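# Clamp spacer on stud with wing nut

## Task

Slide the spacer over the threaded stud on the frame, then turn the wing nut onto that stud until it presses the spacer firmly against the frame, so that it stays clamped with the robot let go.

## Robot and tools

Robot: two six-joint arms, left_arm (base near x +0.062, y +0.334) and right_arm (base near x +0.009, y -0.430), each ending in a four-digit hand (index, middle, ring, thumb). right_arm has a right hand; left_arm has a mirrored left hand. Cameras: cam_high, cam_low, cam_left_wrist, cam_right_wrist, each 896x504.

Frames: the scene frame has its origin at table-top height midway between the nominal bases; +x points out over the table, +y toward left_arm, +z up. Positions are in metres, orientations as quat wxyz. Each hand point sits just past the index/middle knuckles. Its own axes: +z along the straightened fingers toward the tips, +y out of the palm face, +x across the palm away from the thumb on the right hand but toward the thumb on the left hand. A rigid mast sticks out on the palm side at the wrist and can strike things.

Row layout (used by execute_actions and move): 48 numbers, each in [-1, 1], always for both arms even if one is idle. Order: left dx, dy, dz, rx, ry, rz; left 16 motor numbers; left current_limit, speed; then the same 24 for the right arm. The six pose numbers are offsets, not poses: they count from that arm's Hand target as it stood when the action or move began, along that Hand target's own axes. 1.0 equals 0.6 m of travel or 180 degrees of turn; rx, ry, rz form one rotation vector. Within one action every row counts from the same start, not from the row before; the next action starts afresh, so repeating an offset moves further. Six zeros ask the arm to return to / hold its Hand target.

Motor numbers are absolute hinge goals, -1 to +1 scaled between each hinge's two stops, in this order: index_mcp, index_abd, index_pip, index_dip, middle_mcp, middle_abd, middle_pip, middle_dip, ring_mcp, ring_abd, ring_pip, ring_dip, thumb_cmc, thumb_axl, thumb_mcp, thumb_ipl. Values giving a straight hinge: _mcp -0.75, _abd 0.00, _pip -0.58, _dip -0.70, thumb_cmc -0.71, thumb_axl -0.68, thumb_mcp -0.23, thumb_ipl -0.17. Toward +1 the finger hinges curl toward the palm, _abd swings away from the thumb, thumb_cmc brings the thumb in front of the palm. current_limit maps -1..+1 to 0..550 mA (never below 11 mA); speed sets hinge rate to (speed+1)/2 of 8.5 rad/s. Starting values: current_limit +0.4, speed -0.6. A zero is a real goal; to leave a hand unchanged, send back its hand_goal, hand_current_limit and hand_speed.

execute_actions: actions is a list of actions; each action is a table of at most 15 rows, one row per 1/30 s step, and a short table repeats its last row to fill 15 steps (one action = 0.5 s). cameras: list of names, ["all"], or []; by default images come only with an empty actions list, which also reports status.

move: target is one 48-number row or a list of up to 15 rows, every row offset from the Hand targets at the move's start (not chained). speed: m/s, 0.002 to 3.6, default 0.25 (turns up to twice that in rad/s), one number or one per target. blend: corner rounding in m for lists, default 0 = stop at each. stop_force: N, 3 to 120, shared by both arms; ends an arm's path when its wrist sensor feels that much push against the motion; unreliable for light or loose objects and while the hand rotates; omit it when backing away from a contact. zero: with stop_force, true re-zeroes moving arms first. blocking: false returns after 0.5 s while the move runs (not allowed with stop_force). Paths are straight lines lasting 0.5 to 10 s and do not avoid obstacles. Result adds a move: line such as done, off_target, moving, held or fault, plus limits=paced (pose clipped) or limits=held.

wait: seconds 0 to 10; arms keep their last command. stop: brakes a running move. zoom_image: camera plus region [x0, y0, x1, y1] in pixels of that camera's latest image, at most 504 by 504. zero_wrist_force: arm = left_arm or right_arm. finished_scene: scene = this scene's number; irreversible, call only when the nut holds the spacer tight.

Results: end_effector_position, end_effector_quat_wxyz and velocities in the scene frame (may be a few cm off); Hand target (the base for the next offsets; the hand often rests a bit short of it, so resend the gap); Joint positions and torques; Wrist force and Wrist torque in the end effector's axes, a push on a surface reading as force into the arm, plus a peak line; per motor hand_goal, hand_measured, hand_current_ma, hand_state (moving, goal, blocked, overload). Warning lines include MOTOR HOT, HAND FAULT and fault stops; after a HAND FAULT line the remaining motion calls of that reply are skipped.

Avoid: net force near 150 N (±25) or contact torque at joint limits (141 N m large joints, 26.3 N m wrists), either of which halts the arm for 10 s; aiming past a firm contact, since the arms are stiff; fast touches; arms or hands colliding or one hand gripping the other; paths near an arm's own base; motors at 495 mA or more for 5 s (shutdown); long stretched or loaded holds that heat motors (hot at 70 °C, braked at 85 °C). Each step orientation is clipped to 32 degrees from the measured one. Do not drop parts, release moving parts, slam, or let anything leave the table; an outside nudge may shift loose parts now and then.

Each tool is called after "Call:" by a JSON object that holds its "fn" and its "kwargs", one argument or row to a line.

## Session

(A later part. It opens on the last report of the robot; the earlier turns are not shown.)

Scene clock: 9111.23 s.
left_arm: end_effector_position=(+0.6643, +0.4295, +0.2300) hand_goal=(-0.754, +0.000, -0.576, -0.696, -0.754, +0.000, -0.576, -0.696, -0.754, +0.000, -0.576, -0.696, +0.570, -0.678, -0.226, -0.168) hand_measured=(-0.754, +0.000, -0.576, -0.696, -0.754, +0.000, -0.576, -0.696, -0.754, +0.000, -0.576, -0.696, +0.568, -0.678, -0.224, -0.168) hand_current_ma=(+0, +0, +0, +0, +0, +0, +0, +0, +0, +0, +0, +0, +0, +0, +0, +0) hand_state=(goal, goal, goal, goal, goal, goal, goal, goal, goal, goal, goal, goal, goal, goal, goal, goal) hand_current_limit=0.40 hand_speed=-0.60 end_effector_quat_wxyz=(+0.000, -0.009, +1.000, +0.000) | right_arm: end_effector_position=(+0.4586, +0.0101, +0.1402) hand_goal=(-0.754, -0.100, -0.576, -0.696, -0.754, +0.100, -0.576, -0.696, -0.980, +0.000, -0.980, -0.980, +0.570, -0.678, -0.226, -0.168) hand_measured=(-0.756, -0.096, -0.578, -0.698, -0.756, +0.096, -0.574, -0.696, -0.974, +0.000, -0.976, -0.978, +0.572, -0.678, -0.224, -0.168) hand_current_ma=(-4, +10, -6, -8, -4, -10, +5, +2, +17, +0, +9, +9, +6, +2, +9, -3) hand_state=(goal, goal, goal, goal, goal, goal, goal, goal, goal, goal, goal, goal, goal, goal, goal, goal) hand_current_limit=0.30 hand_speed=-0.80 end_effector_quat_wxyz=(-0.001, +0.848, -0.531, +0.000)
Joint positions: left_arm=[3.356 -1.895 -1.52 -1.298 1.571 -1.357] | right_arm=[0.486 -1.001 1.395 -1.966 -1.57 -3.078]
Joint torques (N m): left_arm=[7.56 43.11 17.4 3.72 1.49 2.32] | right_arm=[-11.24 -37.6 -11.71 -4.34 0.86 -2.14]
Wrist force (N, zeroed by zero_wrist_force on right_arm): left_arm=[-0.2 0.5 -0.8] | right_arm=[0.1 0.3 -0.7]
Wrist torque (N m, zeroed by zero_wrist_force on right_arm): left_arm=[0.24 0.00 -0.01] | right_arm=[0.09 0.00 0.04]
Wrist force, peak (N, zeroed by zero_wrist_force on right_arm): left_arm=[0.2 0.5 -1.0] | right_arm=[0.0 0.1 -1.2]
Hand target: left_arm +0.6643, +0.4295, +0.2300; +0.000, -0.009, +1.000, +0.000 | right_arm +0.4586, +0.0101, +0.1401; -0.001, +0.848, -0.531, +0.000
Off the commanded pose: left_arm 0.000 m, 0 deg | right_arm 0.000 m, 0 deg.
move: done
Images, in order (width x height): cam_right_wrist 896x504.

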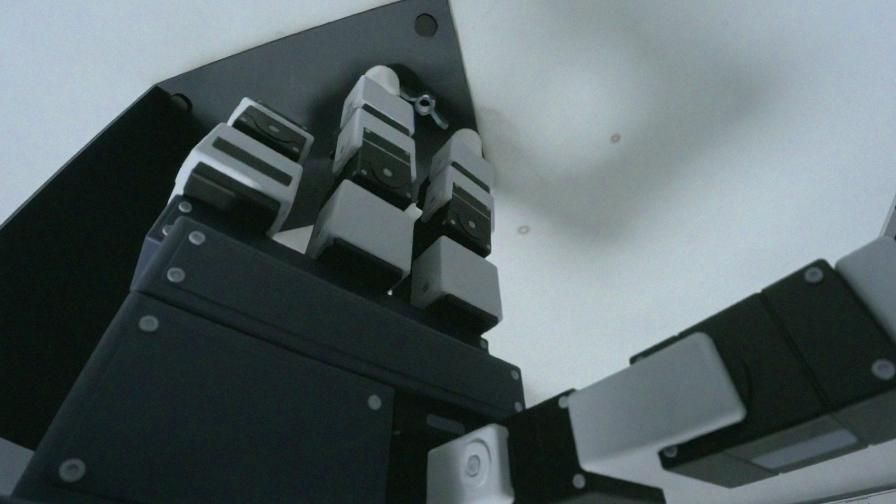

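Call:
{"fn": "move", "kwargs": {
  "target": [0,0,0,0,0,0,-0.754,0,-0.576,-0.696,-0.754,0,-0.576,-0.696,-0.754,0,-0.576,-0.696,0.571,-0.678,-0.226,-0.168,0.4,-0.6, 0,0.0003,0.0172,0,0,0, -0.754,-0.1,-0.576,-0.696,-0.754,0.1,-0.576,-0.696,-0.98,0,-0.98,-0.98,0.571,-0.678,-0.226,-0.168,0.3,-0.8],
  "speed": 0.025,
  "stop_force": 4,
  "cameras": ["cam_right_wrist"]
}}

Call:
{"fn": "zoom_image", "kwargs": {
  "camera": "cam_right_wrist",
  "region": [360, 40, 500, 150]
}}

Call:
{"fn": "execute_actions", "kwargs": {
  "actions": [
    [[0,0,0,0,0,0,-0.754,0,-0.576,-0.696,-0.754,0,-0.576,-0.696,-0.754,0,-0.576,-0.696,0.571,-0.678,-0.226,-0.168,0.4,-0.6, 0,0,0,0,0,0, -0.754,0.1,-0.576,-0.696,-0.754,-0.1,-0.576,-0.696,-0.98,0,-0.98,-0.98,0.571,-0.678,-0.226,-0.168,-0.2,-0.98]]
  ]
}}

Call:
{"fn": "wait", "kwargs": {
  "seconds": 2,
  "cameras": ["cam_right_wrist"]
}}

Call:
{"fn": "zoom_image", "kwargs": {
  "camera": "cam_right_wrist",
  "region": [360, 40, 500, 150]
}}

Scene clock: 9121.40 s.
left_arm: end_effector_position=(+0.6643, +0.4295, +0.2300) hand_goal=(-0.754, +0.000, -0.576, -0.696, -0.754, +0.000, -0.576, -0.696, -0.754, +0.000, -0.576, -0.696, +0.570, -0.678, -0.226, -0.168) hand_measured=(-0.754, +0.000, -0.576, -0.696, -0.754, +0.000, -0.576, -0.696, -0.754, +0.000, -0.576, -0.696, +0.568, -0.678, -0.224, -0.168) hand_current_ma=(+0, +0, +0, +0, +0, +0, +0, +0, +0, +0, +0, +0, +0, +0, +0, +0) hand_state=(goal, goal, goal, goal, goal, goal, goal, goal, goal, goal, goal, goal, goal, goal, goal, goal) hand_current_limit=0.40 hand_speed=-0.60 end_effector_quat_wxyz=(+0.000, -0.009, +1.000, +0.000) | right_arm: end_effector_position=(+0.4585, +0.0100, +0.1297) hand_goal=(-0.754, -0.100, -0.576, -0.696, -0.754, +0.100, -0.576, -0.696, -0.980, +0.000, -0.980, -0.980, +0.570, -0.678, -0.226, -0.168) hand_measured=(-0.756, -0.096, -0.578, -0.698, -0.756, +0.096, -0.574, -0.696, -0.974, +0.000, -0.976, -0.978, +0.572, -0.678, -0.224, -0.168) hand_current_ma=(-4, +10, -6, -8, -4, -10, +5, +2, +17, +0, +9, +9, +6, +2, +9, -3) hand_state=(goal, goal, goal, goal, goal, goal, goal, goal, goal, goal, goal, goal, goal, goal, goal, goal) hand_current_limit=0.30 hand_speed=-0.80 end_effector_quat_wxyz=(-0.001, +0.848, -0.531, +0.000)
Joint positions: left_arm=[3.356 -1.895 -1.52 -1.298 1.571 -1.357] | right_arm=[0.486 -0.992 1.409 -1.989 -1.57 -3.078]
Joint torques (N m): left_arm=[8.2 43 17.45 3.64 1.57 2.22] | right_arm=[1.27 -37.89 -11.3 -4.42 0.51 0.97]
Wrist force (N, zeroed by zero_wrist_force on right_arm): left_arm=[-0.1 0.4 -0.9] | right_arm=[-0.1 0.1 -0.7]
Wrist torque (N m, zeroed by zero_wrist_force on right_arm): left_arm=[0.23 -0.01 0.00] | right_arm=[0.08 0.04 0.03]
Wrist force, peak (N, zeroed by zero_wrist_force on right_arm): left_arm=[-0.3 0.4 -1.0] | right_arm=[0.1 0.4 -1.0]
Hand target: left_arm +0.6643, +0.4295, +0.2300; +0.000, -0.009, +1.000, +0.000 | right_arm +0.4585, +0.0100, +0.1297; -0.001, +0.848, -0.531, +0.000
Off the commanded pose: left_arm 0.000 m, 0 deg | right_arm 0.000 m, 0 deg.
move: done
Images, in order (width x height): cam_right_wrist 896x504.

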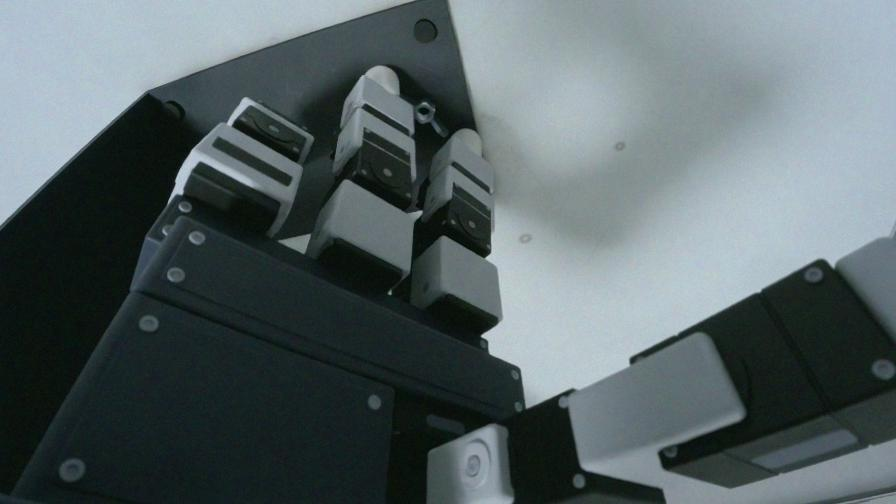

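Scaled by 3.600.

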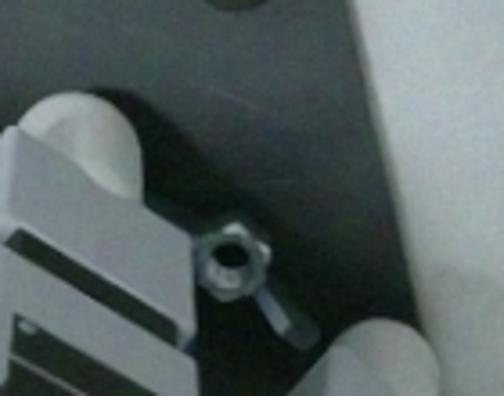

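Scene clock: 9122.10 s.
left_arm: end_effector_position=(+0.6643, +0.4295, +0.2300) hand_goal=(-0.754, +0.000, -0.576, -0.696, -0.754, +0.000, -0.576, -0.696, -0.754, +0.000, -0.576, -0.696, +0.570, -0.678, -0.226, -0.168) hand_measured=(-0.754, +0.000, -0.576, -0.696, -0.754, +0.000, -0.576, -0.696, -0.754, +0.000, -0.576, -0.696, +0.568, -0.678, -0.224, -0.168) hand_current_ma=(+0, +0, +0, +0, +0, +0, +0, +0, +0, +0, +0, +0, +0, +0, +0, +0) hand_state=(goal, goal, goal, goal, goal, goal, goal, goal, goal, goal, goal, goal, goal, goal, goal, goal) hand_current_limit=0.40 hand_speed=-0.60 end_effector_quat_wxyz=(+0.000, -0.009, +1.000, +0.000) | right_arm: end_effector_position=(+0.4585, +0.0100, +0.1297) hand_goal=(-0.754, +0.100, -0.576, -0.696, -0.754, -0.100, -0.576, -0.696, -0.980, +0.000, -0.980, -0.980, +0.570, -0.678, -0.226, -0.168) hand_measured=(-0.756, -0.068, -0.578, -0.698, -0.756, +0.068, -0.574, -0.696, -0.974, +0.000, -0.976, -0.978, +0.572, -0.678, -0.224, -0.168) hand_current_ma=(-4, -70, -6, -8, -3, +70, +5, +2, +17, +0, +9, +9, +6, +2, +9, -3) hand_state=(goal, moving, goal, goal, goal, moving, goal, goal, goal, goal, goal, goal, goal, goal, goal, goal) hand_current_limit=-0.20 hand_speed=-0.98 end_effector_quat_wxyz=(-0.001, +0.848, -0.531, +0.000)
Joint positions: left_arm=[3.356 -1.895 -1.52 -1.298 1.571 -1.357] | right_arm=[0.486 -0.992 1.409 -1.989 -1.57 -3.078]
Joint torques (N m): left_arm=[8.01 43.27 16.78 3.62 1.48 2.28] | right_arm=[6.9 -37.85 -11.03 -4.42 0.45 1.42]
Wrist force (N, zeroed by zero_wrist_force on right_arm): left_arm=[-0.1 0.1 -0.8] | right_arm=[0.1 0.3 -0.6]
Wrist torque (N m, zeroed by zero_wrist_force on right_arm): left_arm=[0.20 -0.01 0.01] | right_arm=[0.09 0.00 0.05]
Wrist force, peak (N, zeroed by zero_wrist_force on right_arm): left_arm=[-0.2 0.3 -1.0] | right_arm=[0.2 0.5 -0.8]
Hand target: left_arm +0.6643, +0.4295, +0.2300; +0.000, -0.009, +1.000, +0.000 | right_arm +0.4585, +0.0100, +0.1297; -0.001, +0.848, -0.531, +0.000
Off the commanded pose: left_arm 0.000 m, 0 deg | right_arm 0.000 m, 0 deg.

Scene clock: 9124.10 s.
left_arm: end_effector_position=(+0.6643, +0.4295, +0.2300) hand_goal=(-0.754, +0.000, -0.576, -0.696, -0.754, +0.000, -0.576, -0.696, -0.754, +0.000, -0.576, -0.696, +0.570, -0.678, -0.226, -0.168) hand_measured=(-0.754, +0.000, -0.576, -0.696, -0.754, +0.000, -0.576, -0.696, -0.754, +0.000, -0.576, -0.696, +0.568, -0.678, -0.224, -0.168) hand_current_ma=(+0, +0, +0, +0, +0, +0, +0, +0, +0, +0, +0, +0, +0, +0, +0, +0) hand_state=(goal, goal, goal, goal, goal, goal, goal, goal, goal, goal, goal, goal, goal, goal, goal, goal) hand_current_limit=0.40 hand_speed=-0.60 end_effector_quat_wxyz=(+0.000, -0.009, +1.000, +0.000) | right_arm: end_effector_position=(+0.4585, +0.0100, +0.1297) hand_goal=(-0.754, +0.100, -0.576, -0.696, -0.754, -0.100, -0.576, -0.696, -0.980, +0.000, -0.980, -0.980, +0.570, -0.678, -0.226, -0.168) hand_measured=(-0.756, -0.064, -0.578, -0.698, -0.754, +0.062, -0.574, -0.696, -0.974, +0.000, -0.976, -0.978, +0.572, -0.678, -0.224, -0.168) hand_current_ma=(-4, -220, -6, -8, +0, +220, +5, +2, +17, +0, +9, +9, +6, +2, +9, -3) hand_state=(goal, blocked, goal, goal, goal, blocked, goal, goal, goal, goal, goal, goal, goal, goal, goal, goal) hand_current_limit=-0.20 hand_speed=-0.98 end_effector_quat_wxyz=(-0.001, +0.848, -0.531, +0.000)
Joint positions: left_arm=[3.356 -1.895 -1.52 -1.298 1.571 -1.357] | right_arm=[0.486 -0.992 1.409 -1.989 -1.57 -3.078]
Joint torques (N m): left_arm=[8.41 43.23 17.14 3.58 1.42 2.29] | right_arm=[8.3 -38.04 -10.95 -4.34 0.45 1.35]
Wrist force (N, zeroed by zero_wrist_force on right_arm): left_arm=[-0.1 0.0 -0.7] | right_arm=[0.0 0.5 -0.4]
Wrist torque (N m, zeroed by zero_wrist_force on right_arm): left_arm=[0.17 0.00 0.01] | right_arm=[0.08 0.01 0.04]
Wrist force, peak (N, zeroed by zero_wrist_force on right_arm): left_arm=[-0.1 0.3 -1.0] | right_arm=[-0.1 0.6 -0.9]
Hand target: left_arm +0.6643, +0.4295, +0.2300; +0.000, -0.009, +1.000, +0.000 | right_arm +0.4585, +0.0100, +0.1297; -0.001, +0.848, -0.531, +0.000
Off the commanded pose: left_arm 0.000 m, 0 deg | right_arm 0.000 m, 0 deg.
wait: 2.00 s; at rest by 0.17 s
Images, in order (width x height): cam_right_wrist 896x504.

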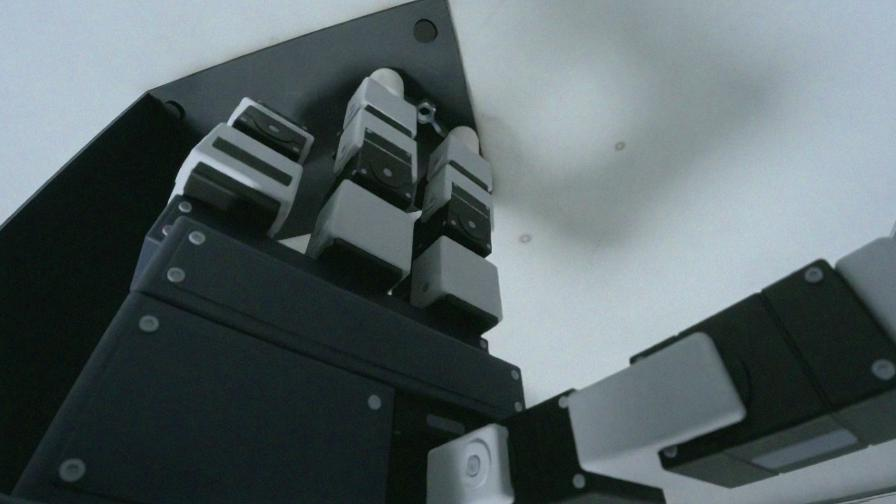

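Scaled by 3.600.

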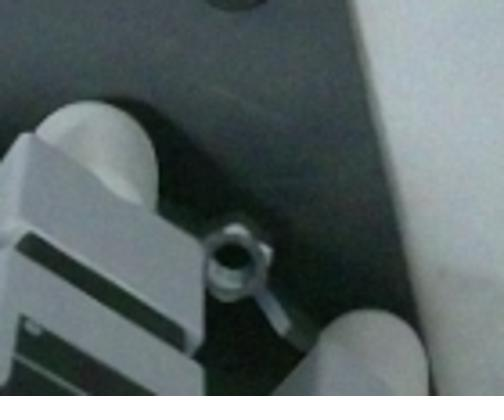

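Call:
{"fn": "move", "kwargs": {
  "target": [
    [0,0,0,0,0,0,-0.754,0,-0.576,-0.696,-0.754,0,-0.576,-0.696,-0.754,0,-0.576,-0.696,0.571,-0.678,-0.226,-0.168,0.4,-0.6, 0,0,-0.0672,0,0,0, -0.754,0.1,-0.576,-0.696,-0.754,-0.1,-0.576,-0.696,-0.98,0,-0.98,-0.98,0.571,-0.678,-0.226,-0.168,-0.2,-0.98]
  ],
  "speed": 0.03,
  "cameras": ["cam_right_wrist"]
}}

Call:
{"fn": "zoom_image", "kwargs": {
  "camera": "cam_right_wrist",
  "region": [380, 65, 490, 145]
}}

Scene clock: 9143.43 s.
left_arm: end_effector_position=(+0.6643, +0.4295, +0.2300) hand_goal=(-0.754, +0.000, -0.576, -0.696, -0.754, +0.000, -0.576, -0.696, -0.754, +0.000, -0.576, -0.696, +0.570, -0.678, -0.226, -0.168) hand_measured=(-0.754, +0.000, -0.576, -0.696, -0.754, +0.000, -0.576, -0.696, -0.754, +0.000, -0.576, -0.696, +0.568, -0.678, -0.224, -0.168) hand_current_ma=(+0, +0, +0, +0, +0, +0, +0, +0, +0, +0, +0, +0, +0, +0, +0, +0) hand_state=(goal, goal, goal, goal, goal, goal, goal, goal, goal, goal, goal, goal, goal, goal, goal, goal) hand_current_limit=0.40 hand_speed=-0.60 end_effector_quat_wxyz=(+0.000, -0.009, +1.000, +0.000) | right_arm: end_effector_position=(+0.4585, +0.0100, +0.1699) hand_goal=(-0.754, +0.100, -0.576, -0.696, -0.754, -0.100, -0.576, -0.696, -0.980, +0.000, -0.980, -0.980, +0.570, -0.678, -0.226, -0.168) hand_measured=(-0.756, -0.064, -0.578, -0.698, -0.754, +0.062, -0.574, -0.696, -0.974, +0.000, -0.976, -0.978, +0.572, -0.678, -0.224, -0.168) hand_current_ma=(-4, -220, -6, -8, +0, +220, +5, +2, +17, +0, +9, +9, +6, +2, +9, -3) hand_state=(goal, blocked, goal, goal, goal, blocked, goal, goal, goal, goal, goal, goal, goal, goal, goal, goal) hand_current_limit=-0.20 hand_speed=-0.98 end_effector_quat_wxyz=(-0.001, +0.848, -0.531, +0.000)
Joint positions: left_arm=[3.356 -1.895 -1.52 -1.298 1.571 -1.357] | right_arm=[0.486 -1.027 1.356 -1.9 -1.57 -3.078]
Joint torques (N m): left_arm=[8.46 43.03 16.77 3.68 1.51 2.33] | right_arm=[-10.25 -50.53 -32.22 -0.25 1.78 -2.19]
Wrist force (N, zeroed by zero_wrist_force on right_arm): left_arm=[-0.3 0.4 -0.9] | right_arm=[0.0 0.0 -0.8]
Wrist torque (N m, zeroed by zero_wrist_force on right_arm): left_arm=[0.24 0.01 -0.01] | right_arm=[0.05 0.03 0.03]
Wrist force, peak (N, zeroed by zero_wrist_force on right_arm): left_arm=[0.0 0.3 -1.1] | right_arm=[-0.2 0.3 -1.0]
Hand target: left_arm +0.6643, +0.4295, +0.2300; +0.000, -0.009, +1.000, +0.000 | right_arm +0.4585, +0.0100, +0.1701; -0.001, +0.848, -0.531, +0.000
Off the commanded pose: left_arm 0.000 m, 0 deg | right_arm 0.000 m, 0 deg.
move: done
Images, in order (width x height): cam_right_wrist 896x504.

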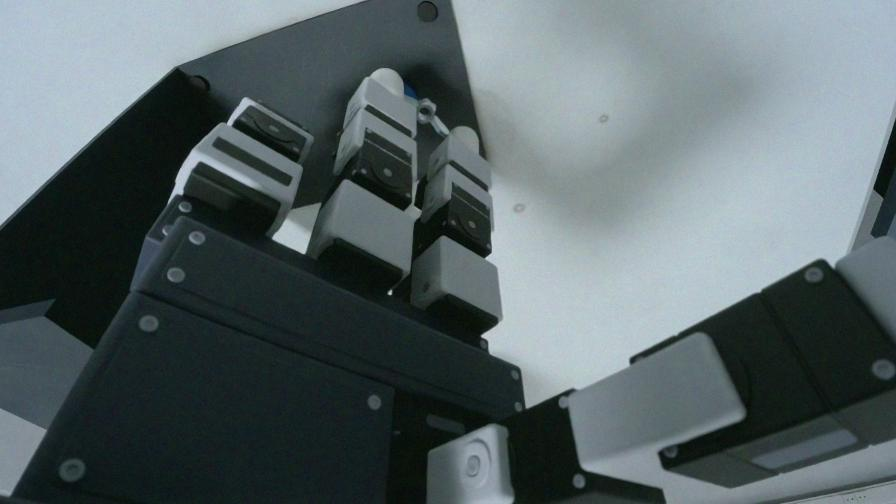

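Scaled by 4.582.

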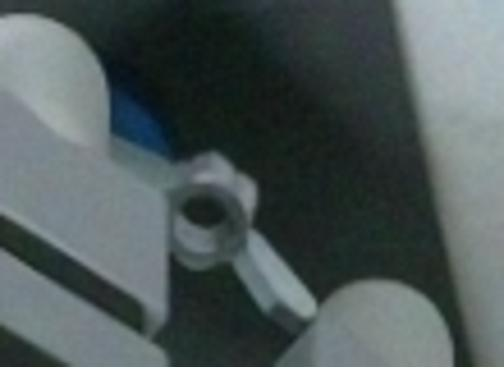

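Call:
{"fn": "move", "kwargs": {
  "target": [
    [0,0,0,0,0,0,-0.754,0,-0.576,-0.696,-0.754,0,-0.576,-0.696,-0.754,0,-0.576,-0.696,0.571,-0.678,-0.226,-0.168,0.4,-0.6, 0.0165,-0.002,0.0222,0.05,0,0, -0.754,0.1,-0.576,-0.696,-0.754,-0.1,-0.576,-0.696,-0.98,0,-0.98,-0.98,0.571,-0.678,-0.226,-0.168,-0.2,-0.98],
    [0,0,0,0,0,0,-0.754,0,-0.576,-0.696,-0.754,0,-0.576,-0.696,-0.754,0,-0.576,-0.696,0.571,-0.678,-0.226,-0.168,0.4,-0.6, 0.0165,-0.002,0.0407,0.05,0,0, -0.754,0.1,-0.576,-0.696,-0.754,-0.1,-0.576,-0.696,-0.98,0,-0.98,-0.98,0.571,-0.678,-0.226,-0.168,-0.2,-0.98]
  ],
  "speed": 0.04,
  "blend": [0.003,0],
  "cameras": ["cam_right_wrist"]
}}

Call:
{"fn": "zoom_image", "kwargs": {
  "camera": "cam_right_wrist",
  "region": [380, 65, 490, 145]
}}

Scene clock: 9185.93 s.
left_arm: end_effector_position=(+0.6643, +0.4295, +0.2300) hand_goal=(-0.754, +0.000, -0.576, -0.696, -0.754, +0.000, -0.576, -0.696, -0.754, +0.000, -0.576, -0.696, +0.570, -0.678, -0.226, -0.168) hand_measured=(-0.754, +0.000, -0.576, -0.696, -0.754, +0.000, -0.576, -0.696, -0.754, +0.000, -0.576, -0.696, +0.568, -0.678, -0.224, -0.168) hand_current_ma=(+0, +0, +0, +0, +0, +0, +0, +0, +0, +0, +0, +0, +0, +0, +0, +0) hand_state=(goal, goal, goal, goal, goal, goal, goal, goal, goal, goal, goal, goal, goal, goal, goal, goal) hand_current_limit=0.40 hand_speed=-0.60 end_effector_quat_wxyz=(+0.000, -0.009, +1.000, +0.000) | right_arm: end_effector_position=(+0.4639, +0.0016, +0.1458) hand_goal=(-0.754, +0.100, -0.576, -0.696, -0.754, -0.100, -0.576, -0.696, -0.980, +0.000, -0.980, -0.980, +0.570, -0.678, -0.226, -0.168) hand_measured=(-0.756, -0.064, -0.578, -0.698, -0.752, +0.062, -0.574, -0.696, -0.974, +0.000, -0.976, -0.978, +0.572, -0.678, -0.224, -0.168) hand_current_ma=(-4, -220, -6, -8, +7, +220, +5, +2, +17, +0, +9, +9, +6, +2, +9, -3) hand_state=(goal, blocked, goal, goal, goal, blocked, goal, goal, goal, goal, goal, goal, goal, goal, goal, goal) hand_current_limit=-0.20 hand_speed=-0.98 end_effector_quat_wxyz=(-0.067, +0.845, -0.529, +0.041)
Joint positions: left_arm=[3.356 -1.895 -1.52 -1.298 1.571 -1.357] | right_arm=[0.474 -1.081 1.522 -2.169 -1.578 -3.091]
Joint torques (N m): left_arm=[8.21 43.35 16.87 3.66 1.56 2.22] | right_arm=[-11.13 -34.93 -9.78 -4.74 -2.07 -2.14]
Wrist force (N, zeroed by zero_wrist_force on right_arm): left_arm=[-0.2 0.5 -0.5] | right_arm=[-0.1 0.1 -0.3]
Wrist torque (N m, zeroed by zero_wrist_force on right_arm): left_arm=[0.22 0.01 -0.01] | right_arm=[-0.04 0.04 0.03]
Wrist force, peak (N, zeroed by zero_wrist_force on right_arm): left_arm=[-0.1 0.6 -1.0] | right_arm=[-0.5 0.6 -0.7]
Hand target: left_arm +0.6643, +0.4295, +0.2300; +0.000, -0.009, +1.000, +0.000 | right_arm +0.4639, +0.0016, +0.1456; -0.067, +0.845, -0.529, +0.041
Off the commanded pose: left_arm 0.000 m, 0 deg | right_arm 0.000 m, 0 deg.
move: done
Images, in order (width x height): cam_right_wrist 896x504.

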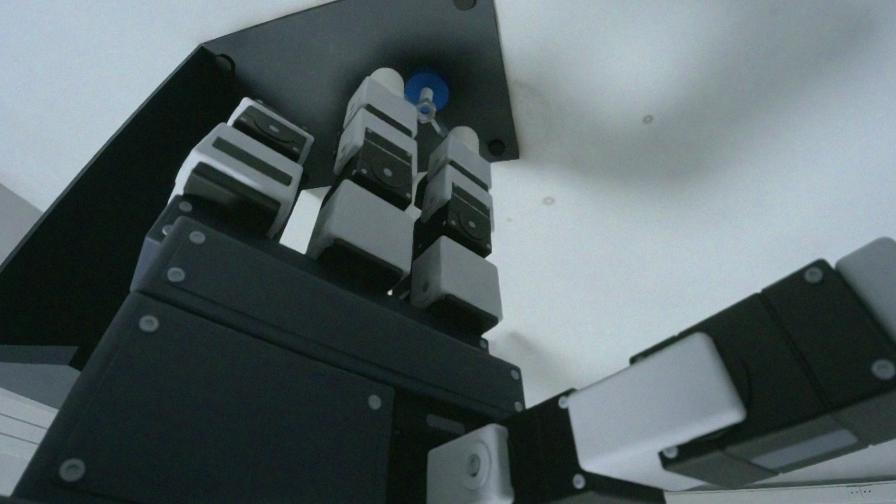

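Scaled by 4.582.

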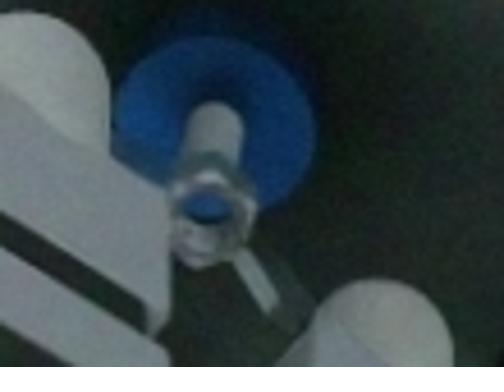

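Call:
{"fn": "move", "kwargs": {
  "target": [0,0,0,0,0,0,-0.754,0,-0.576,-0.696,-0.754,0,-0.576,-0.696,-0.754,0,-0.576,-0.696,0.571,-0.678,-0.226,-0.168,0.4,-0.6, 0,0.00234,0.0148,0,0,0, -0.754,0.1,-0.576,-0.696,-0.754,-0.1,-0.576,-0.696,-0.98,0,-0.98,-0.98,0.571,-0.678,-0.226,-0.168,-0.2,-0.98],
  "speed": 0.006,
  "stop_force": 3,
  "cameras": ["cam_right_wrist"]
}}

Call:
{"fn": "zoom_image", "kwargs": {
  "camera": "cam_right_wrist",
  "region": [380, 65, 490, 145]
}}

Scene clock: 9206.80 s.
left_arm: end_effector_position=(+0.6643, +0.4295, +0.2300) hand_goal=(-0.754, +0.000, -0.576, -0.696, -0.754, +0.000, -0.576, -0.696, -0.754, +0.000, -0.576, -0.696, +0.570, -0.678, -0.226, -0.168) hand_measured=(-0.754, +0.000, -0.576, -0.696, -0.754, +0.000, -0.576, -0.696, -0.754, +0.000, -0.576, -0.696, +0.568, -0.678, -0.224, -0.168) hand_current_ma=(+0, +0, +0, +0, +0, +0, +0, +0, +0, +0, +0, +0, +0, +0, +0, +0) hand_state=(goal, goal, goal, goal, goal, goal, goal, goal, goal, goal, goal, goal, goal, goal, goal, goal) hand_current_limit=0.40 hand_speed=-0.60 end_effector_quat_wxyz=(+0.000, -0.009, +1.000, +0.000) | right_arm: end_effector_position=(+0.4639, +0.0016, +0.1366) hand_goal=(-0.754, +0.100, -0.576, -0.696, -0.754, -0.100, -0.576, -0.696, -0.980, +0.000, -0.980, -0.980, +0.570, -0.678, -0.226, -0.168) hand_measured=(-0.756, -0.062, -0.578, -0.698, -0.750, +0.062, -0.574, -0.696, -0.974, +0.000, -0.976, -0.978, +0.572, -0.678, -0.224, -0.168) hand_current_ma=(-3, -220, -6, -8, +11, +220, +5, +2, +17, +0, +9, +9, +6, +2, +9, -3) hand_state=(goal, blocked, goal, goal, goal, blocked, goal, goal, goal, goal, goal, goal, goal, goal, goal, goal) hand_current_limit=-0.20 hand_speed=-0.98 end_effector_quat_wxyz=(-0.067, +0.845, -0.529, +0.041)
Joint positions: left_arm=[3.356 -1.895 -1.52 -1.298 1.571 -1.357] | right_arm=[0.474 -1.072 1.533 -2.19 -1.578 -3.091]
Joint torques (N m): left_arm=[8.33 42.54 17.09 3.7 1.4 2.19] | right_arm=[-4.22 -33.74 -9.42 -4.51 -0.7 -0.22]
Wrist force (N, zeroed by zero_wrist_force on right_arm): left_arm=[-0.1 0.4 -1.0] | right_arm=[0.2 0.5 -2.4]
Wrist torque (N m, zeroed by zero_wrist_force on right_arm): left_arm=[0.25 -0.02 0.00] | right_arm=[0.17 0.11 0.06]
Wrist force, peak (N, zeroed by zero_wrist_force on right_arm): left_arm=[0.0 0.4 -1.1] | right_arm=[0.3 0.4 -3.0]
Hand target: left_arm +0.6643, +0.4295, +0.2300; +0.000, -0.009, +1.000, +0.000 | right_arm +0.4639, +0.0017, +0.1366; -0.067, +0.845, -0.529, +0.041
Off the commanded pose: left_arm 0.000 m, 0 deg | right_arm 0.000 m, 0 deg.
move: done
Images, in order (width x height): cam_right_wrist 896x504.

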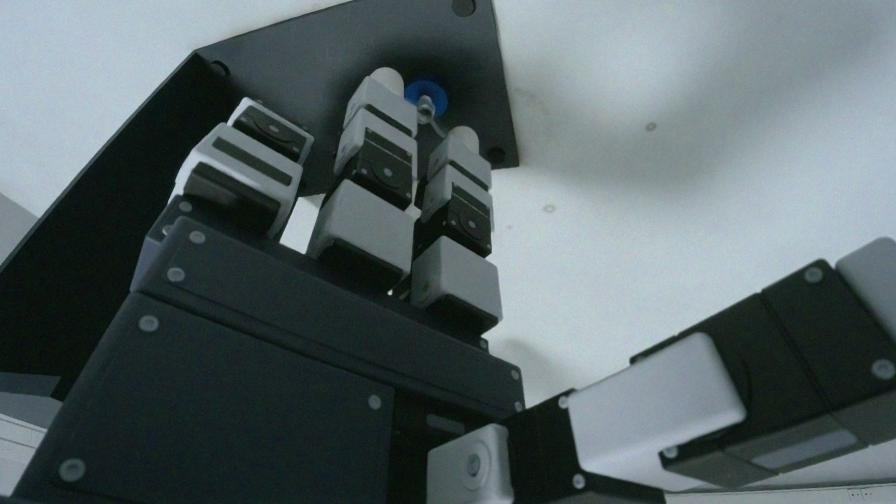

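Scaled by 4.582.

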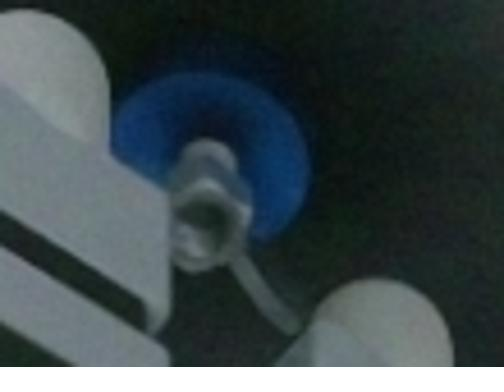

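Call:
{"fn": "execute_actions", "kwargs": {
  "actions": [
    [[0,0,0,0,0,0,-0.754,0,-0.576,-0.696,-0.754,0,-0.576,-0.696,-0.754,0,-0.576,-0.696,0.571,-0.678,-0.226,-0.168,0.4,-0.6, 0,-0.00005,-0.00033,0,0,0, -0.754,0.1,-0.576,-0.696,-0.754,-0.1,-0.576,-0.696,-0.98,0,-0.98,-0.98,0.571,-0.678,-0.226,-0.168,-0.2,-0.98]]
  ]
}}

Call:
{"fn": "execute_actions", "kwargs": {
  "actions": [
    [[0,0,0,0,0,0,-0.754,0,-0.576,-0.696,-0.754,0,-0.576,-0.696,-0.754,0,-0.576,-0.696,0.571,-0.678,-0.226,-0.168,0.4,-0.6, 0,0,0,0,0,0, -0.754,-0.1,-0.576,-0.696,-0.754,0.1,-0.576,-0.696,-0.98,0,-0.98,-0.98,0.571,-0.678,-0.226,-0.168,0.0,-0.98]]
  ]
}}

Call:
{"fn": "wait", "kwargs": {
  "seconds": 1,
  "cameras": ["cam_right_wrist","cam_low"]
}}

Call:
{"fn": "zoom_image", "kwargs": {
  "camera": "cam_right_wrist",
  "region": [380, 65, 490, 145]
}}

Call:
{"fn": "zoom_image", "kwargs": {
  "camera": "cam_low",
  "region": [430, 250, 540, 340]
}}

Scene clock: 9225.13 s.
left_arm: end_effector_position=(+0.6643, +0.4295, +0.2300) hand_goal=(-0.754, +0.000, -0.576, -0.696, -0.754, +0.000, -0.576, -0.696, -0.754, +0.000, -0.576, -0.696, +0.570, -0.678, -0.226, -0.168) hand_measured=(-0.754, +0.000, -0.576, -0.696, -0.754, +0.000, -0.576, -0.696, -0.754, +0.000, -0.576, -0.696, +0.568, -0.678, -0.224, -0.168) hand_current_ma=(+0, +0, +0, +0, +0, +0, +0, +0, +0, +0, +0, +0, +0, +0, +0, +0) hand_state=(goal, goal, goal, goal, goal, goal, goal, goal, goal, goal, goal, goal, goal, goal, goal, goal) hand_current_limit=0.40 hand_speed=-0.60 end_effector_quat_wxyz=(+0.000, -0.009, +1.000, +0.000) | right_arm: end_effector_position=(+0.4639, +0.0017, +0.1368) hand_goal=(-0.754, +0.100, -0.576, -0.696, -0.754, -0.100, -0.576, -0.696, -0.980, +0.000, -0.980, -0.980, +0.570, -0.678, -0.226, -0.168) hand_measured=(-0.756, -0.062, -0.578, -0.698, -0.750, +0.062, -0.574, -0.696, -0.974, +0.000, -0.976, -0.978, +0.572, -0.678, -0.224, -0.168) hand_current_ma=(-3, -220, -6, -8, +10, +220, +5, +2, +17, +0, +9, +9, +6, +2, +9, -3) hand_state=(goal, blocked, goal, goal, goal, blocked, goal, goal, goal, goal, goal, goal, goal, goal, goal, goal) hand_current_limit=-0.20 hand_speed=-0.98 end_effector_quat_wxyz=(-0.067, +0.845, -0.529, +0.041)
Joint positions: left_arm=[3.356 -1.895 -1.52 -1.298 1.571 -1.357] | right_arm=[0.474 -1.072 1.533 -2.189 -1.578 -3.091]
Joint torques (N m): left_arm=[8.13 43.52 17.25 3.62 1.29 2.31] | right_arm=[8.93 -47.38 -31.64 -0.57 -0.04 1.32]
Wrist force (N, zeroed by zero_wrist_force on right_arm): left_arm=[-0.2 0.4 -0.6] | right_arm=[0.2 0.1 -1.3]
Wrist torque (N m, zeroed by zero_wrist_force on right_arm): left_arm=[0.20 0.01 -0.01] | right_arm=[0.04 0.08 0.04]
Wrist force, peak (N, zeroed by zero_wrist_force on right_arm): left_arm=[-0.2 0.4 -1.0] | right_arm=[0.4 0.0 -2.7]
Hand target: left_arm +0.6643, +0.4295, +0.2300; +0.000, -0.009, +1.000, +0.000 | right_arm +0.4639, +0.0017, +0.1368; -0.067, +0.845, -0.529, +0.041
Off the commanded pose: left_arm 0.000 m, 0 deg | right_arm 0.000 m, 0 deg.

Scene clock: 9225.83 s.
left_arm: end_effector_position=(+0.6643, +0.4295, +0.2300) hand_goal=(-0.754, +0.000, -0.576, -0.696, -0.754, +0.000, -0.576, -0.696, -0.754, +0.000, -0.576, -0.696, +0.570, -0.678, -0.226, -0.168) hand_measured=(-0.754, +0.000, -0.576, -0.696, -0.754, +0.000, -0.576, -0.696, -0.754, +0.000, -0.576, -0.696, +0.568, -0.678, -0.224, -0.168) hand_current_ma=(+0, +0, +0, +0, +0, +0, +0, +0, +0, +0, +0, +0, +0, +0, +0, +0) hand_state=(goal, goal, goal, goal, goal, goal, goal, goal, goal, goal, goal, goal, goal, goal, goal, goal) hand_current_limit=0.40 hand_speed=-0.60 end_effector_quat_wxyz=(+0.000, -0.009, +1.000, +0.000) | right_arm: end_effector_position=(+0.4639, +0.0017, +0.1368) hand_goal=(-0.754, -0.100, -0.576, -0.696, -0.754, +0.100, -0.576, -0.696, -0.980, +0.000, -0.980, -0.980, +0.570, -0.678, -0.226, -0.168) hand_measured=(-0.756, -0.066, -0.578, -0.698, -0.750, +0.068, -0.574, -0.696, -0.974, +0.000, -0.976, -0.978, +0.572, -0.678, -0.224, -0.168) hand_current_ma=(-3, -37, -6, -8, +10, +35, +5, +2, +17, +0, +9, +9, +6, +2, +9, -3) hand_state=(goal, moving, goal, goal, goal, moving, goal, goal, goal, goal, goal, goal, goal, goal, goal, goal) hand_current_limit=0.00 hand_speed=-0.98 end_effector_quat_wxyz=(-0.067, +0.845, -0.529, +0.041)
Joint positions: left_arm=[3.356 -1.895 -1.52 -1.298 1.571 -1.357] | right_arm=[0.474 -1.072 1.533 -2.189 -1.578 -3.091]
Joint torques (N m): left_arm=[7.73 43.41 17.59 3.57 1.48 2.16] | right_arm=[8.19 -47.67 -31.39 -0.72 0.1 1.21]
Wrist force (N, zeroed by zero_wrist_force on right_arm): left_arm=[-0.1 0.3 -0.8] | right_arm=[0.1 0.0 -0.9]
Wrist torque (N m, zeroed by zero_wrist_force on right_arm): left_arm=[0.22 -0.01 0.01] | right_arm=[-0.01 0.01 0.05]
Wrist force, peak (N, zeroed by zero_wrist_force on right_arm): left_arm=[-0.3 0.3 -1.0] | right_arm=[-0.1 0.3 -1.3]
Hand target: left_arm +0.6643, +0.4295, +0.2300; +0.000, -0.009, +1.000, +0.000 | right_arm +0.4639, +0.0017, +0.1368; -0.067, +0.845, -0.529, +0.041
Off the commanded pose: left_arm 0.000 m, 0 deg | right_arm 0.000 m, 0 deg.

Scene clock: 9226.83 s.
left_arm: end_effector_position=(+0.6643, +0.4295, +0.2300) hand_goal=(-0.754, +0.000, -0.576, -0.696, -0.754, +0.000, -0.576, -0.696, -0.754, +0.000, -0.576, -0.696, +0.570, -0.678, -0.226, -0.168) hand_measured=(-0.754, +0.000, -0.576, -0.696, -0.754, +0.000, -0.576, -0.696, -0.754, +0.000, -0.576, -0.696, +0.568, -0.678, -0.224, -0.168) hand_current_ma=(+0, +0, +0, +0, +0, +0, +0, +0, +0, +0, +0, +0, +0, +0, +0, +0) hand_state=(goal, goal, goal, goal, goal, goal, goal, goal, goal, goal, goal, goal, goal, goal, goal, goal) hand_current_limit=0.40 hand_speed=-0.60 end_effector_quat_wxyz=(+0.000, -0.009, +1.000, +0.000) | right_arm: end_effector_position=(+0.4639, +0.0017, +0.1368) hand_goal=(-0.754, -0.100, -0.576, -0.696, -0.754, +0.100, -0.576, -0.696, -0.980, +0.000, -0.980, -0.980, +0.570, -0.678, -0.226, -0.168) hand_measured=(-0.754, -0.096, -0.578, -0.698, -0.750, +0.096, -0.574, -0.696, -0.974, +0.000, -0.976, -0.978, +0.572, -0.678, -0.224, -0.168) hand_current_ma=(+1, +10, -6, -8, +10, -10, +5, +2, +17, +0, +9, +9, +6, +2, +9, -3) hand_state=(goal, goal, goal, goal, goal, goal, goal, goal, goal, goal, goal, goal, goal, goal, goal, goal) hand_current_limit=0.00 hand_speed=-0.98 end_effector_quat_wxyz=(-0.067, +0.845, -0.529, +0.041)
Joint positions: left_arm=[3.356 -1.895 -1.52 -1.298 1.571 -1.357] | right_arm=[0.474 -1.072 1.533 -2.189 -1.578 -3.091]
Joint torques (N m): left_arm=[8.2 42.91 17.35 3.67 1.49 2.19] | right_arm=[8.64 -47.95 -31.61 -0.86 0.24 1.23]
Wrist force (N, zeroed by zero_wrist_force on right_arm): left_arm=[-0.3 0.2 -0.8] | right_arm=[-0.1 0.3 -0.9]
Wrist torque (N m, zeroed by zero_wrist_force on right_arm): left_arm=[0.20 0.02 0.00] | right_arm=[0.04 0.05 0.04]
Wrist force, peak (N, zeroed by zero_wrist_force on right_arm): left_arm=[-0.2 0.5 -1.0] | right_arm=[-0.1 0.2 -1.0]
Hand target: left_arm +0.6643, +0.4295, +0.2300; +0.000, -0.009, +1.000, +0.000 | right_arm +0.4639, +0.0017, +0.1368; -0.067, +0.845, -0.529, +0.041
Off the commanded pose: left_arm 0.000 m, 0 deg | right_arm 0.000 m, 0 deg.
wait: 1.00 s; at rest by 0.17 s
Images, in order (width x height): cam_low 896x504, cam_right_wrist 896x504.

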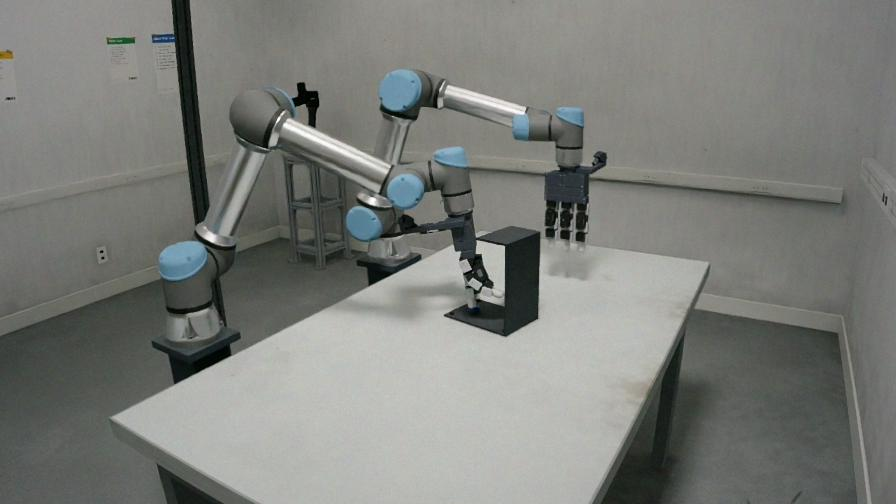

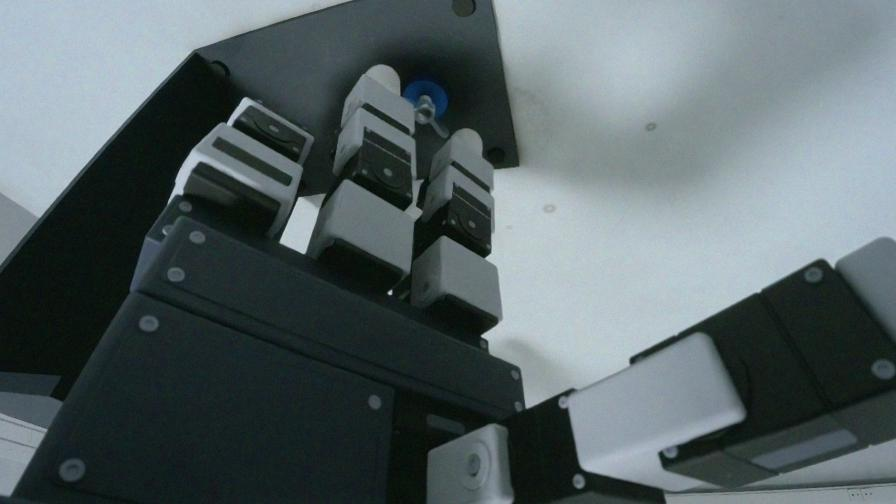

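Scaled by 4.582.

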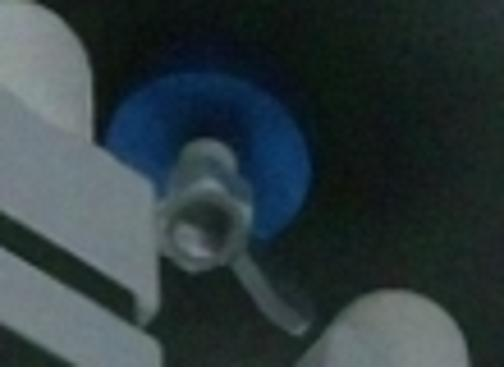

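Scaled by 4.582.

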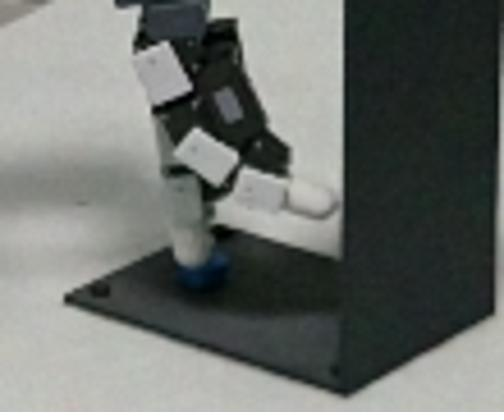

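Call:
{"fn": "move", "kwargs": {
  "target": [0,0,0,0,0,0,-0.754,0,-0.576,-0.696,-0.754,0,-0.576,-0.696,-0.754,0,-0.576,-0.696,0.571,-0.678,-0.226,-0.168,0.4,-0.6, 0,-0.0078,-0.0494,0,0,0, -0.754,-0.1,-0.576,-0.696,-0.754,0.1,-0.576,-0.696,-0.98,0,-0.98,-0.98,0.571,-0.678,-0.226,-0.168,0.0,-0.98],
  "speed": 0.03,
  "cameras": ["cam_right_wrist","cam_low"]
}}

Call:
{"fn": "zoom_image", "kwargs": {
  "camera": "cam_right_wrist",
  "region": [380, 45, 490, 125]
}}

Call:
{"fn": "zoom_image", "kwargs": {
  "camera": "cam_low",
  "region": [430, 250, 540, 340]
}}

Scene clock: 9234.83 s.
left_arm: end_effector_position=(+0.6643, +0.4295, +0.2300) hand_goal=(-0.754, +0.000, -0.576, -0.696, -0.754, +0.000, -0.576, -0.696, -0.754, +0.000, -0.576, -0.696, +0.570, -0.678, -0.226, -0.168) hand_measured=(-0.754, +0.000, -0.576, -0.696, -0.754, +0.000, -0.576, -0.696, -0.754, +0.000, -0.576, -0.696, +0.568, -0.678, -0.224, -0.168) hand_current_ma=(+0, +0, +0, +0, +0, +0, +0, +0, +0, +0, +0, +0, +0, +0, +0, +0) hand_state=(goal, goal, goal, goal, goal, goal, goal, goal, goal, goal, goal, goal, goal, goal, goal, goal) hand_current_limit=0.40 hand_speed=-0.60 end_effector_quat_wxyz=(+0.000, -0.009, +1.000, +0.000) | right_arm: end_effector_position=(+0.4638, +0.0016, +0.1667) hand_goal=(-0.754, -0.100, -0.576, -0.696, -0.754, +0.100, -0.576, -0.696, -0.980, +0.000, -0.980, -0.980, +0.570, -0.678, -0.226, -0.168) hand_measured=(-0.754, -0.096, -0.578, -0.698, -0.750, +0.096, -0.574, -0.696, -0.974, +0.000, -0.976, -0.978, +0.572, -0.678, -0.224, -0.168) hand_current_ma=(+1, +10, -6, -8, +10, -10, +5, +2, +17, +0, +9, +9, +6, +2, +9, -3) hand_state=(goal, goal, goal, goal, goal, goal, goal, goal, goal, goal, goal, goal, goal, goal, goal, goal) hand_current_limit=0.00 hand_speed=-0.98 end_effector_quat_wxyz=(-0.067, +0.845, -0.529, +0.041)
Joint positions: left_arm=[3.356 -1.895 -1.52 -1.298 1.571 -1.357] | right_arm=[0.474 -1.101 1.495 -2.122 -1.578 -3.091]
Joint torques (N m): left_arm=[8.35 43.01 16.72 3.66 1.5 2.28] | right_arm=[-4.25 -47.64 -32.8 -0.61 1.18 -1.67]
Wrist force (N, zeroed by zero_wrist_force on right_arm): left_arm=[-0.2 0.3 -0.6] | right_arm=[0.0 0.1 -0.5]
Wrist torque (N m, zeroed by zero_wrist_force on right_arm): left_arm=[0.20 0.00 0.00] | right_arm=[-0.01 0.01 0.06]
Wrist force, peak (N, zeroed by zero_wrist_force on right_arm): left_arm=[-0.2 0.6 -0.9] | right_arm=[-0.4 0.0 -0.9]
Hand target: left_arm +0.6643, +0.4295, +0.2300; +0.000, -0.009, +1.000, +0.000 | right_arm +0.4639, +0.0016, +0.1668; -0.067, +0.845, -0.529, +0.041
Off the commanded pose: left_arm 0.000 m, 0 deg | right_arm 0.000 m, 0 deg.
move: done
Images, in order (width x height): cam_low 896x504, cam_right_wrist 896x504.

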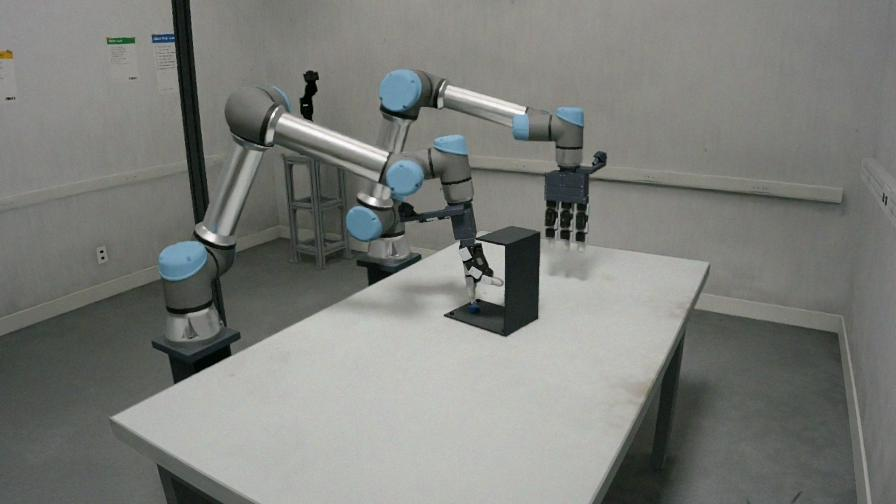

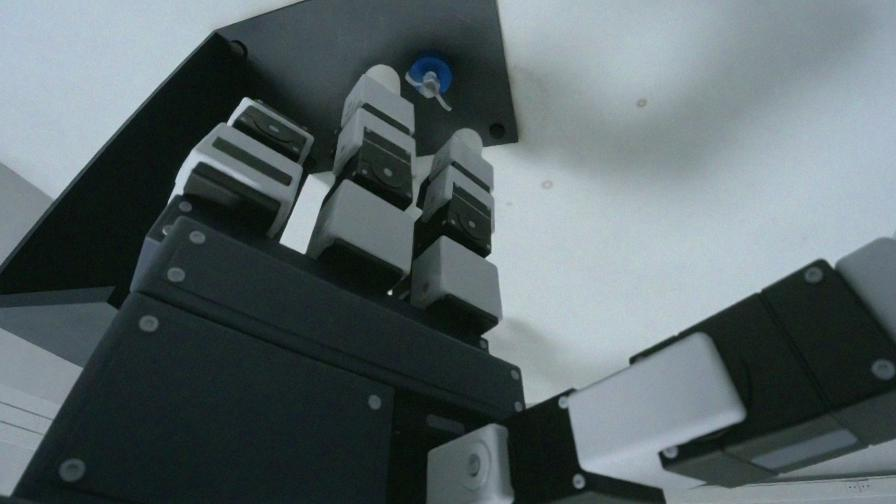

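Scaled by 4.582.

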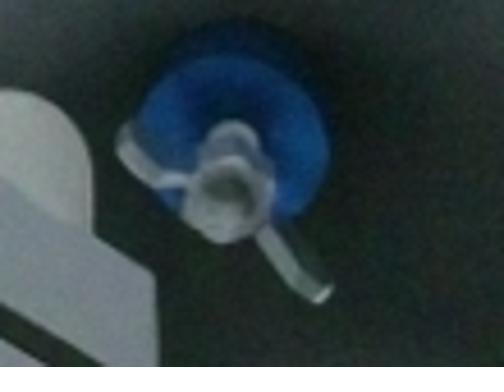

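Scaled by 4.582.

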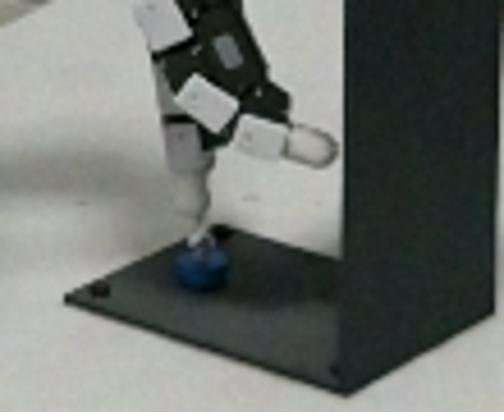

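Call:
{"fn": "move", "kwargs": {
  "target": [
    [0,0,0,0,0,0,-0.754,0,-0.576,-0.696,-0.754,0,-0.576,-0.696,-0.754,0,-0.576,-0.696,0.571,-0.678,-0.226,-0.168,0.4,-0.6, -0.132,-0.0203,0.0032,0,0.0287,0.1811, -0.98,0,-0.98,-0.98,-0.754,0,-0.576,-0.696,-0.98,0,-0.98,-0.98,0.571,-0.678,-0.226,-0.168,0.3,-0.8],
    [0,0,0,0,0,0,-0.754,0,-0.576,-0.696,-0.754,0,-0.576,-0.696,-0.754,0,-0.576,-0.696,0.571,-0.678,-0.226,-0.168,0.4,-0.6, -0.132,-0.0157,0.0324,0,0.0287,0.1811, -0.98,0,-0.98,-0.98,-0.754,0,-0.576,-0.696,-0.98,0,-0.98,-0.98,0.571,-0.678,-0.226,-0.168,0.3,-0.8]
  ],
  "speed": 0.08,
  "cameras": ["cam_right_wrist","cam_low"]
}}

Call:
{"fn": "zoom_image", "kwargs": {
  "camera": "cam_right_wrist",
  "region": [330, 45, 470, 155]
}}

Call:
{"fn": "zoom_image", "kwargs": {
  "camera": "cam_low",
  "region": [430, 250, 540, 340]
}}

Scene clock: 9276.60 s.
left_arm: end_effector_position=(+0.6643, +0.4295, +0.2300) hand_goal=(-0.754, +0.000, -0.576, -0.696, -0.754, +0.000, -0.576, -0.696, -0.754, +0.000, -0.576, -0.696, +0.570, -0.678, -0.226, -0.168) hand_measured=(-0.754, +0.000, -0.576, -0.696, -0.754, +0.000, -0.576, -0.696, -0.754, +0.000, -0.576, -0.696, +0.568, -0.678, -0.224, -0.168) hand_current_ma=(+0, +0, +0, +0, +0, +0, +0, +0, +0, +0, +0, +0, +0, +0, +0, +0) hand_state=(goal, goal, goal, goal, goal, goal, goal, goal, goal, goal, goal, goal, goal, goal, goal, goal) hand_current_limit=0.40 hand_speed=-0.60 end_effector_quat_wxyz=(+0.000, -0.009, +1.000, +0.000) | right_arm: end_effector_position=(+0.4404, +0.0783, +0.1493) hand_goal=(-0.980, +0.000, -0.980, -0.980, -0.754, +0.000, -0.576, -0.696, -0.980, +0.000, -0.980, -0.980, +0.570, -0.678, -0.226, -0.168) hand_measured=(-0.964, -0.002, -0.974, -0.976, -0.750, +0.002, -0.574, -0.696, -0.974, +0.000, -0.976, -0.978, +0.572, -0.678, -0.224, -0.168) hand_current_ma=(+58, -7, +22, +10, +10, +7, +5, +2, +17, +0, +9, +9, +6, +2, +9, -3) hand_state=(goal, goal, goal, goal, goal, goal, goal, goal, goal, goal, goal, goal, goal, goal, goal, goal) hand_current_limit=0.30 hand_speed=-0.80 end_effector_quat_wxyz=(+0.052, -0.660, +0.747, -0.058)
Joint positions: left_arm=[3.356 -1.895 -1.52 -1.298 1.571 -1.357] | right_arm=[0.561 -1.07 1.484 -2.105 -1.673 -2.433]
Joint torques (N m): left_arm=[8.52 43.41 17.86 3.6 1.44 2.15] | right_arm=[10.8 -35.88 -10.92 -4.92 -1.86 2.05]
Wrist force (N, zeroed by zero_wrist_force on right_arm): left_arm=[-0.1 0.0 -0.9] | right_arm=[-0.2 0.4 -0.5]
Wrist torque (N m, zeroed by zero_wrist_force on right_arm): left_arm=[0.18 -0.01 0.01] | right_arm=[0.03 0.04 -0.08]
Wrist force, peak (N, zeroed by zero_wrist_force on right_arm): left_arm=[-0.2 0.5 -1.0] | right_arm=[-0.1 0.4 -1.2]
Hand target: left_arm +0.6643, +0.4295, +0.2300; +0.000, -0.009, +1.000, +0.000 | right_arm +0.4404, +0.0783, +0.1492; +0.052, -0.660, +0.747, -0.058
Off the commanded pose: left_arm 0.000 m, 0 deg | right_arm 0.000 m, 0 deg.
move: done
Images, in order (width x height): cam_low 896x504, cam_right_wrist 896x504.

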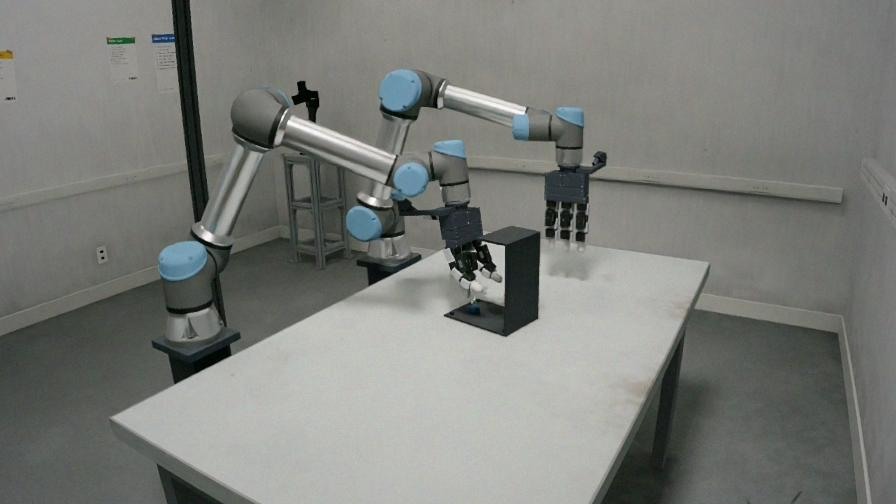

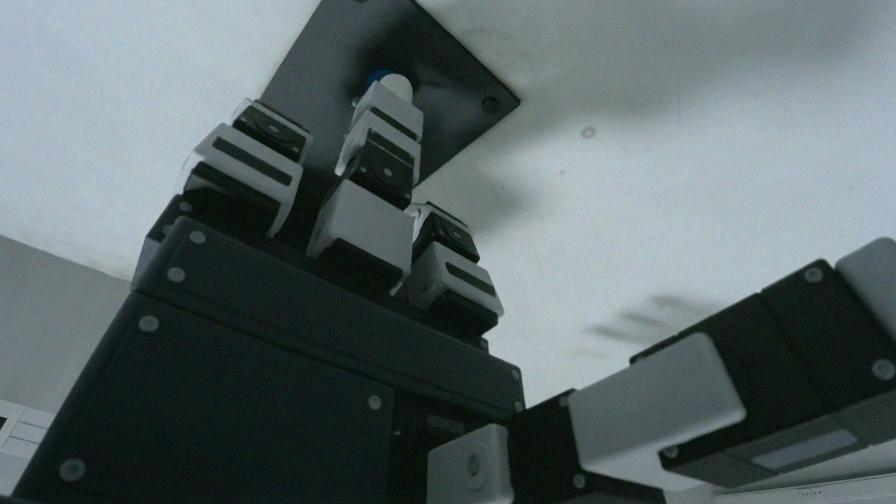

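Scaled by 3.600.

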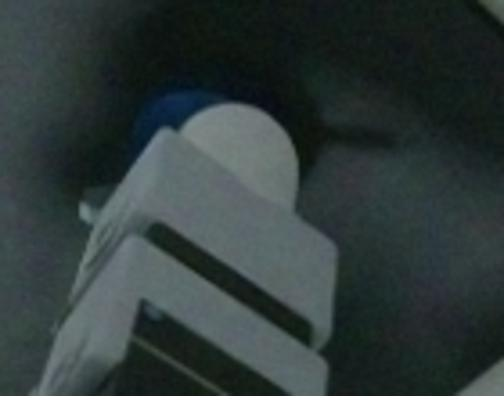

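Scaled by 4.582.

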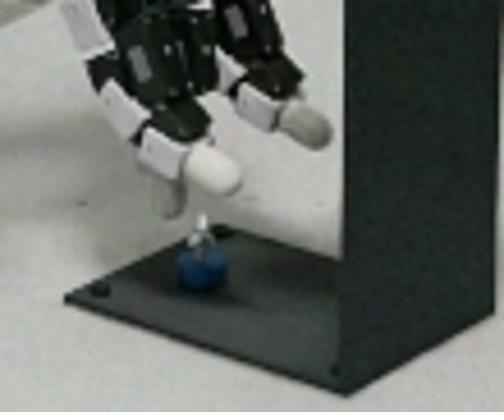

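Call:
{"fn": "zoom_image", "kwargs": {
  "camera": "cam_low",
  "region": [450, 285, 500, 325]
}}

Scaled by 10.080.

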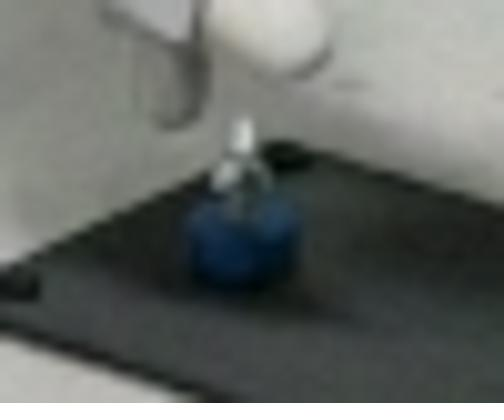

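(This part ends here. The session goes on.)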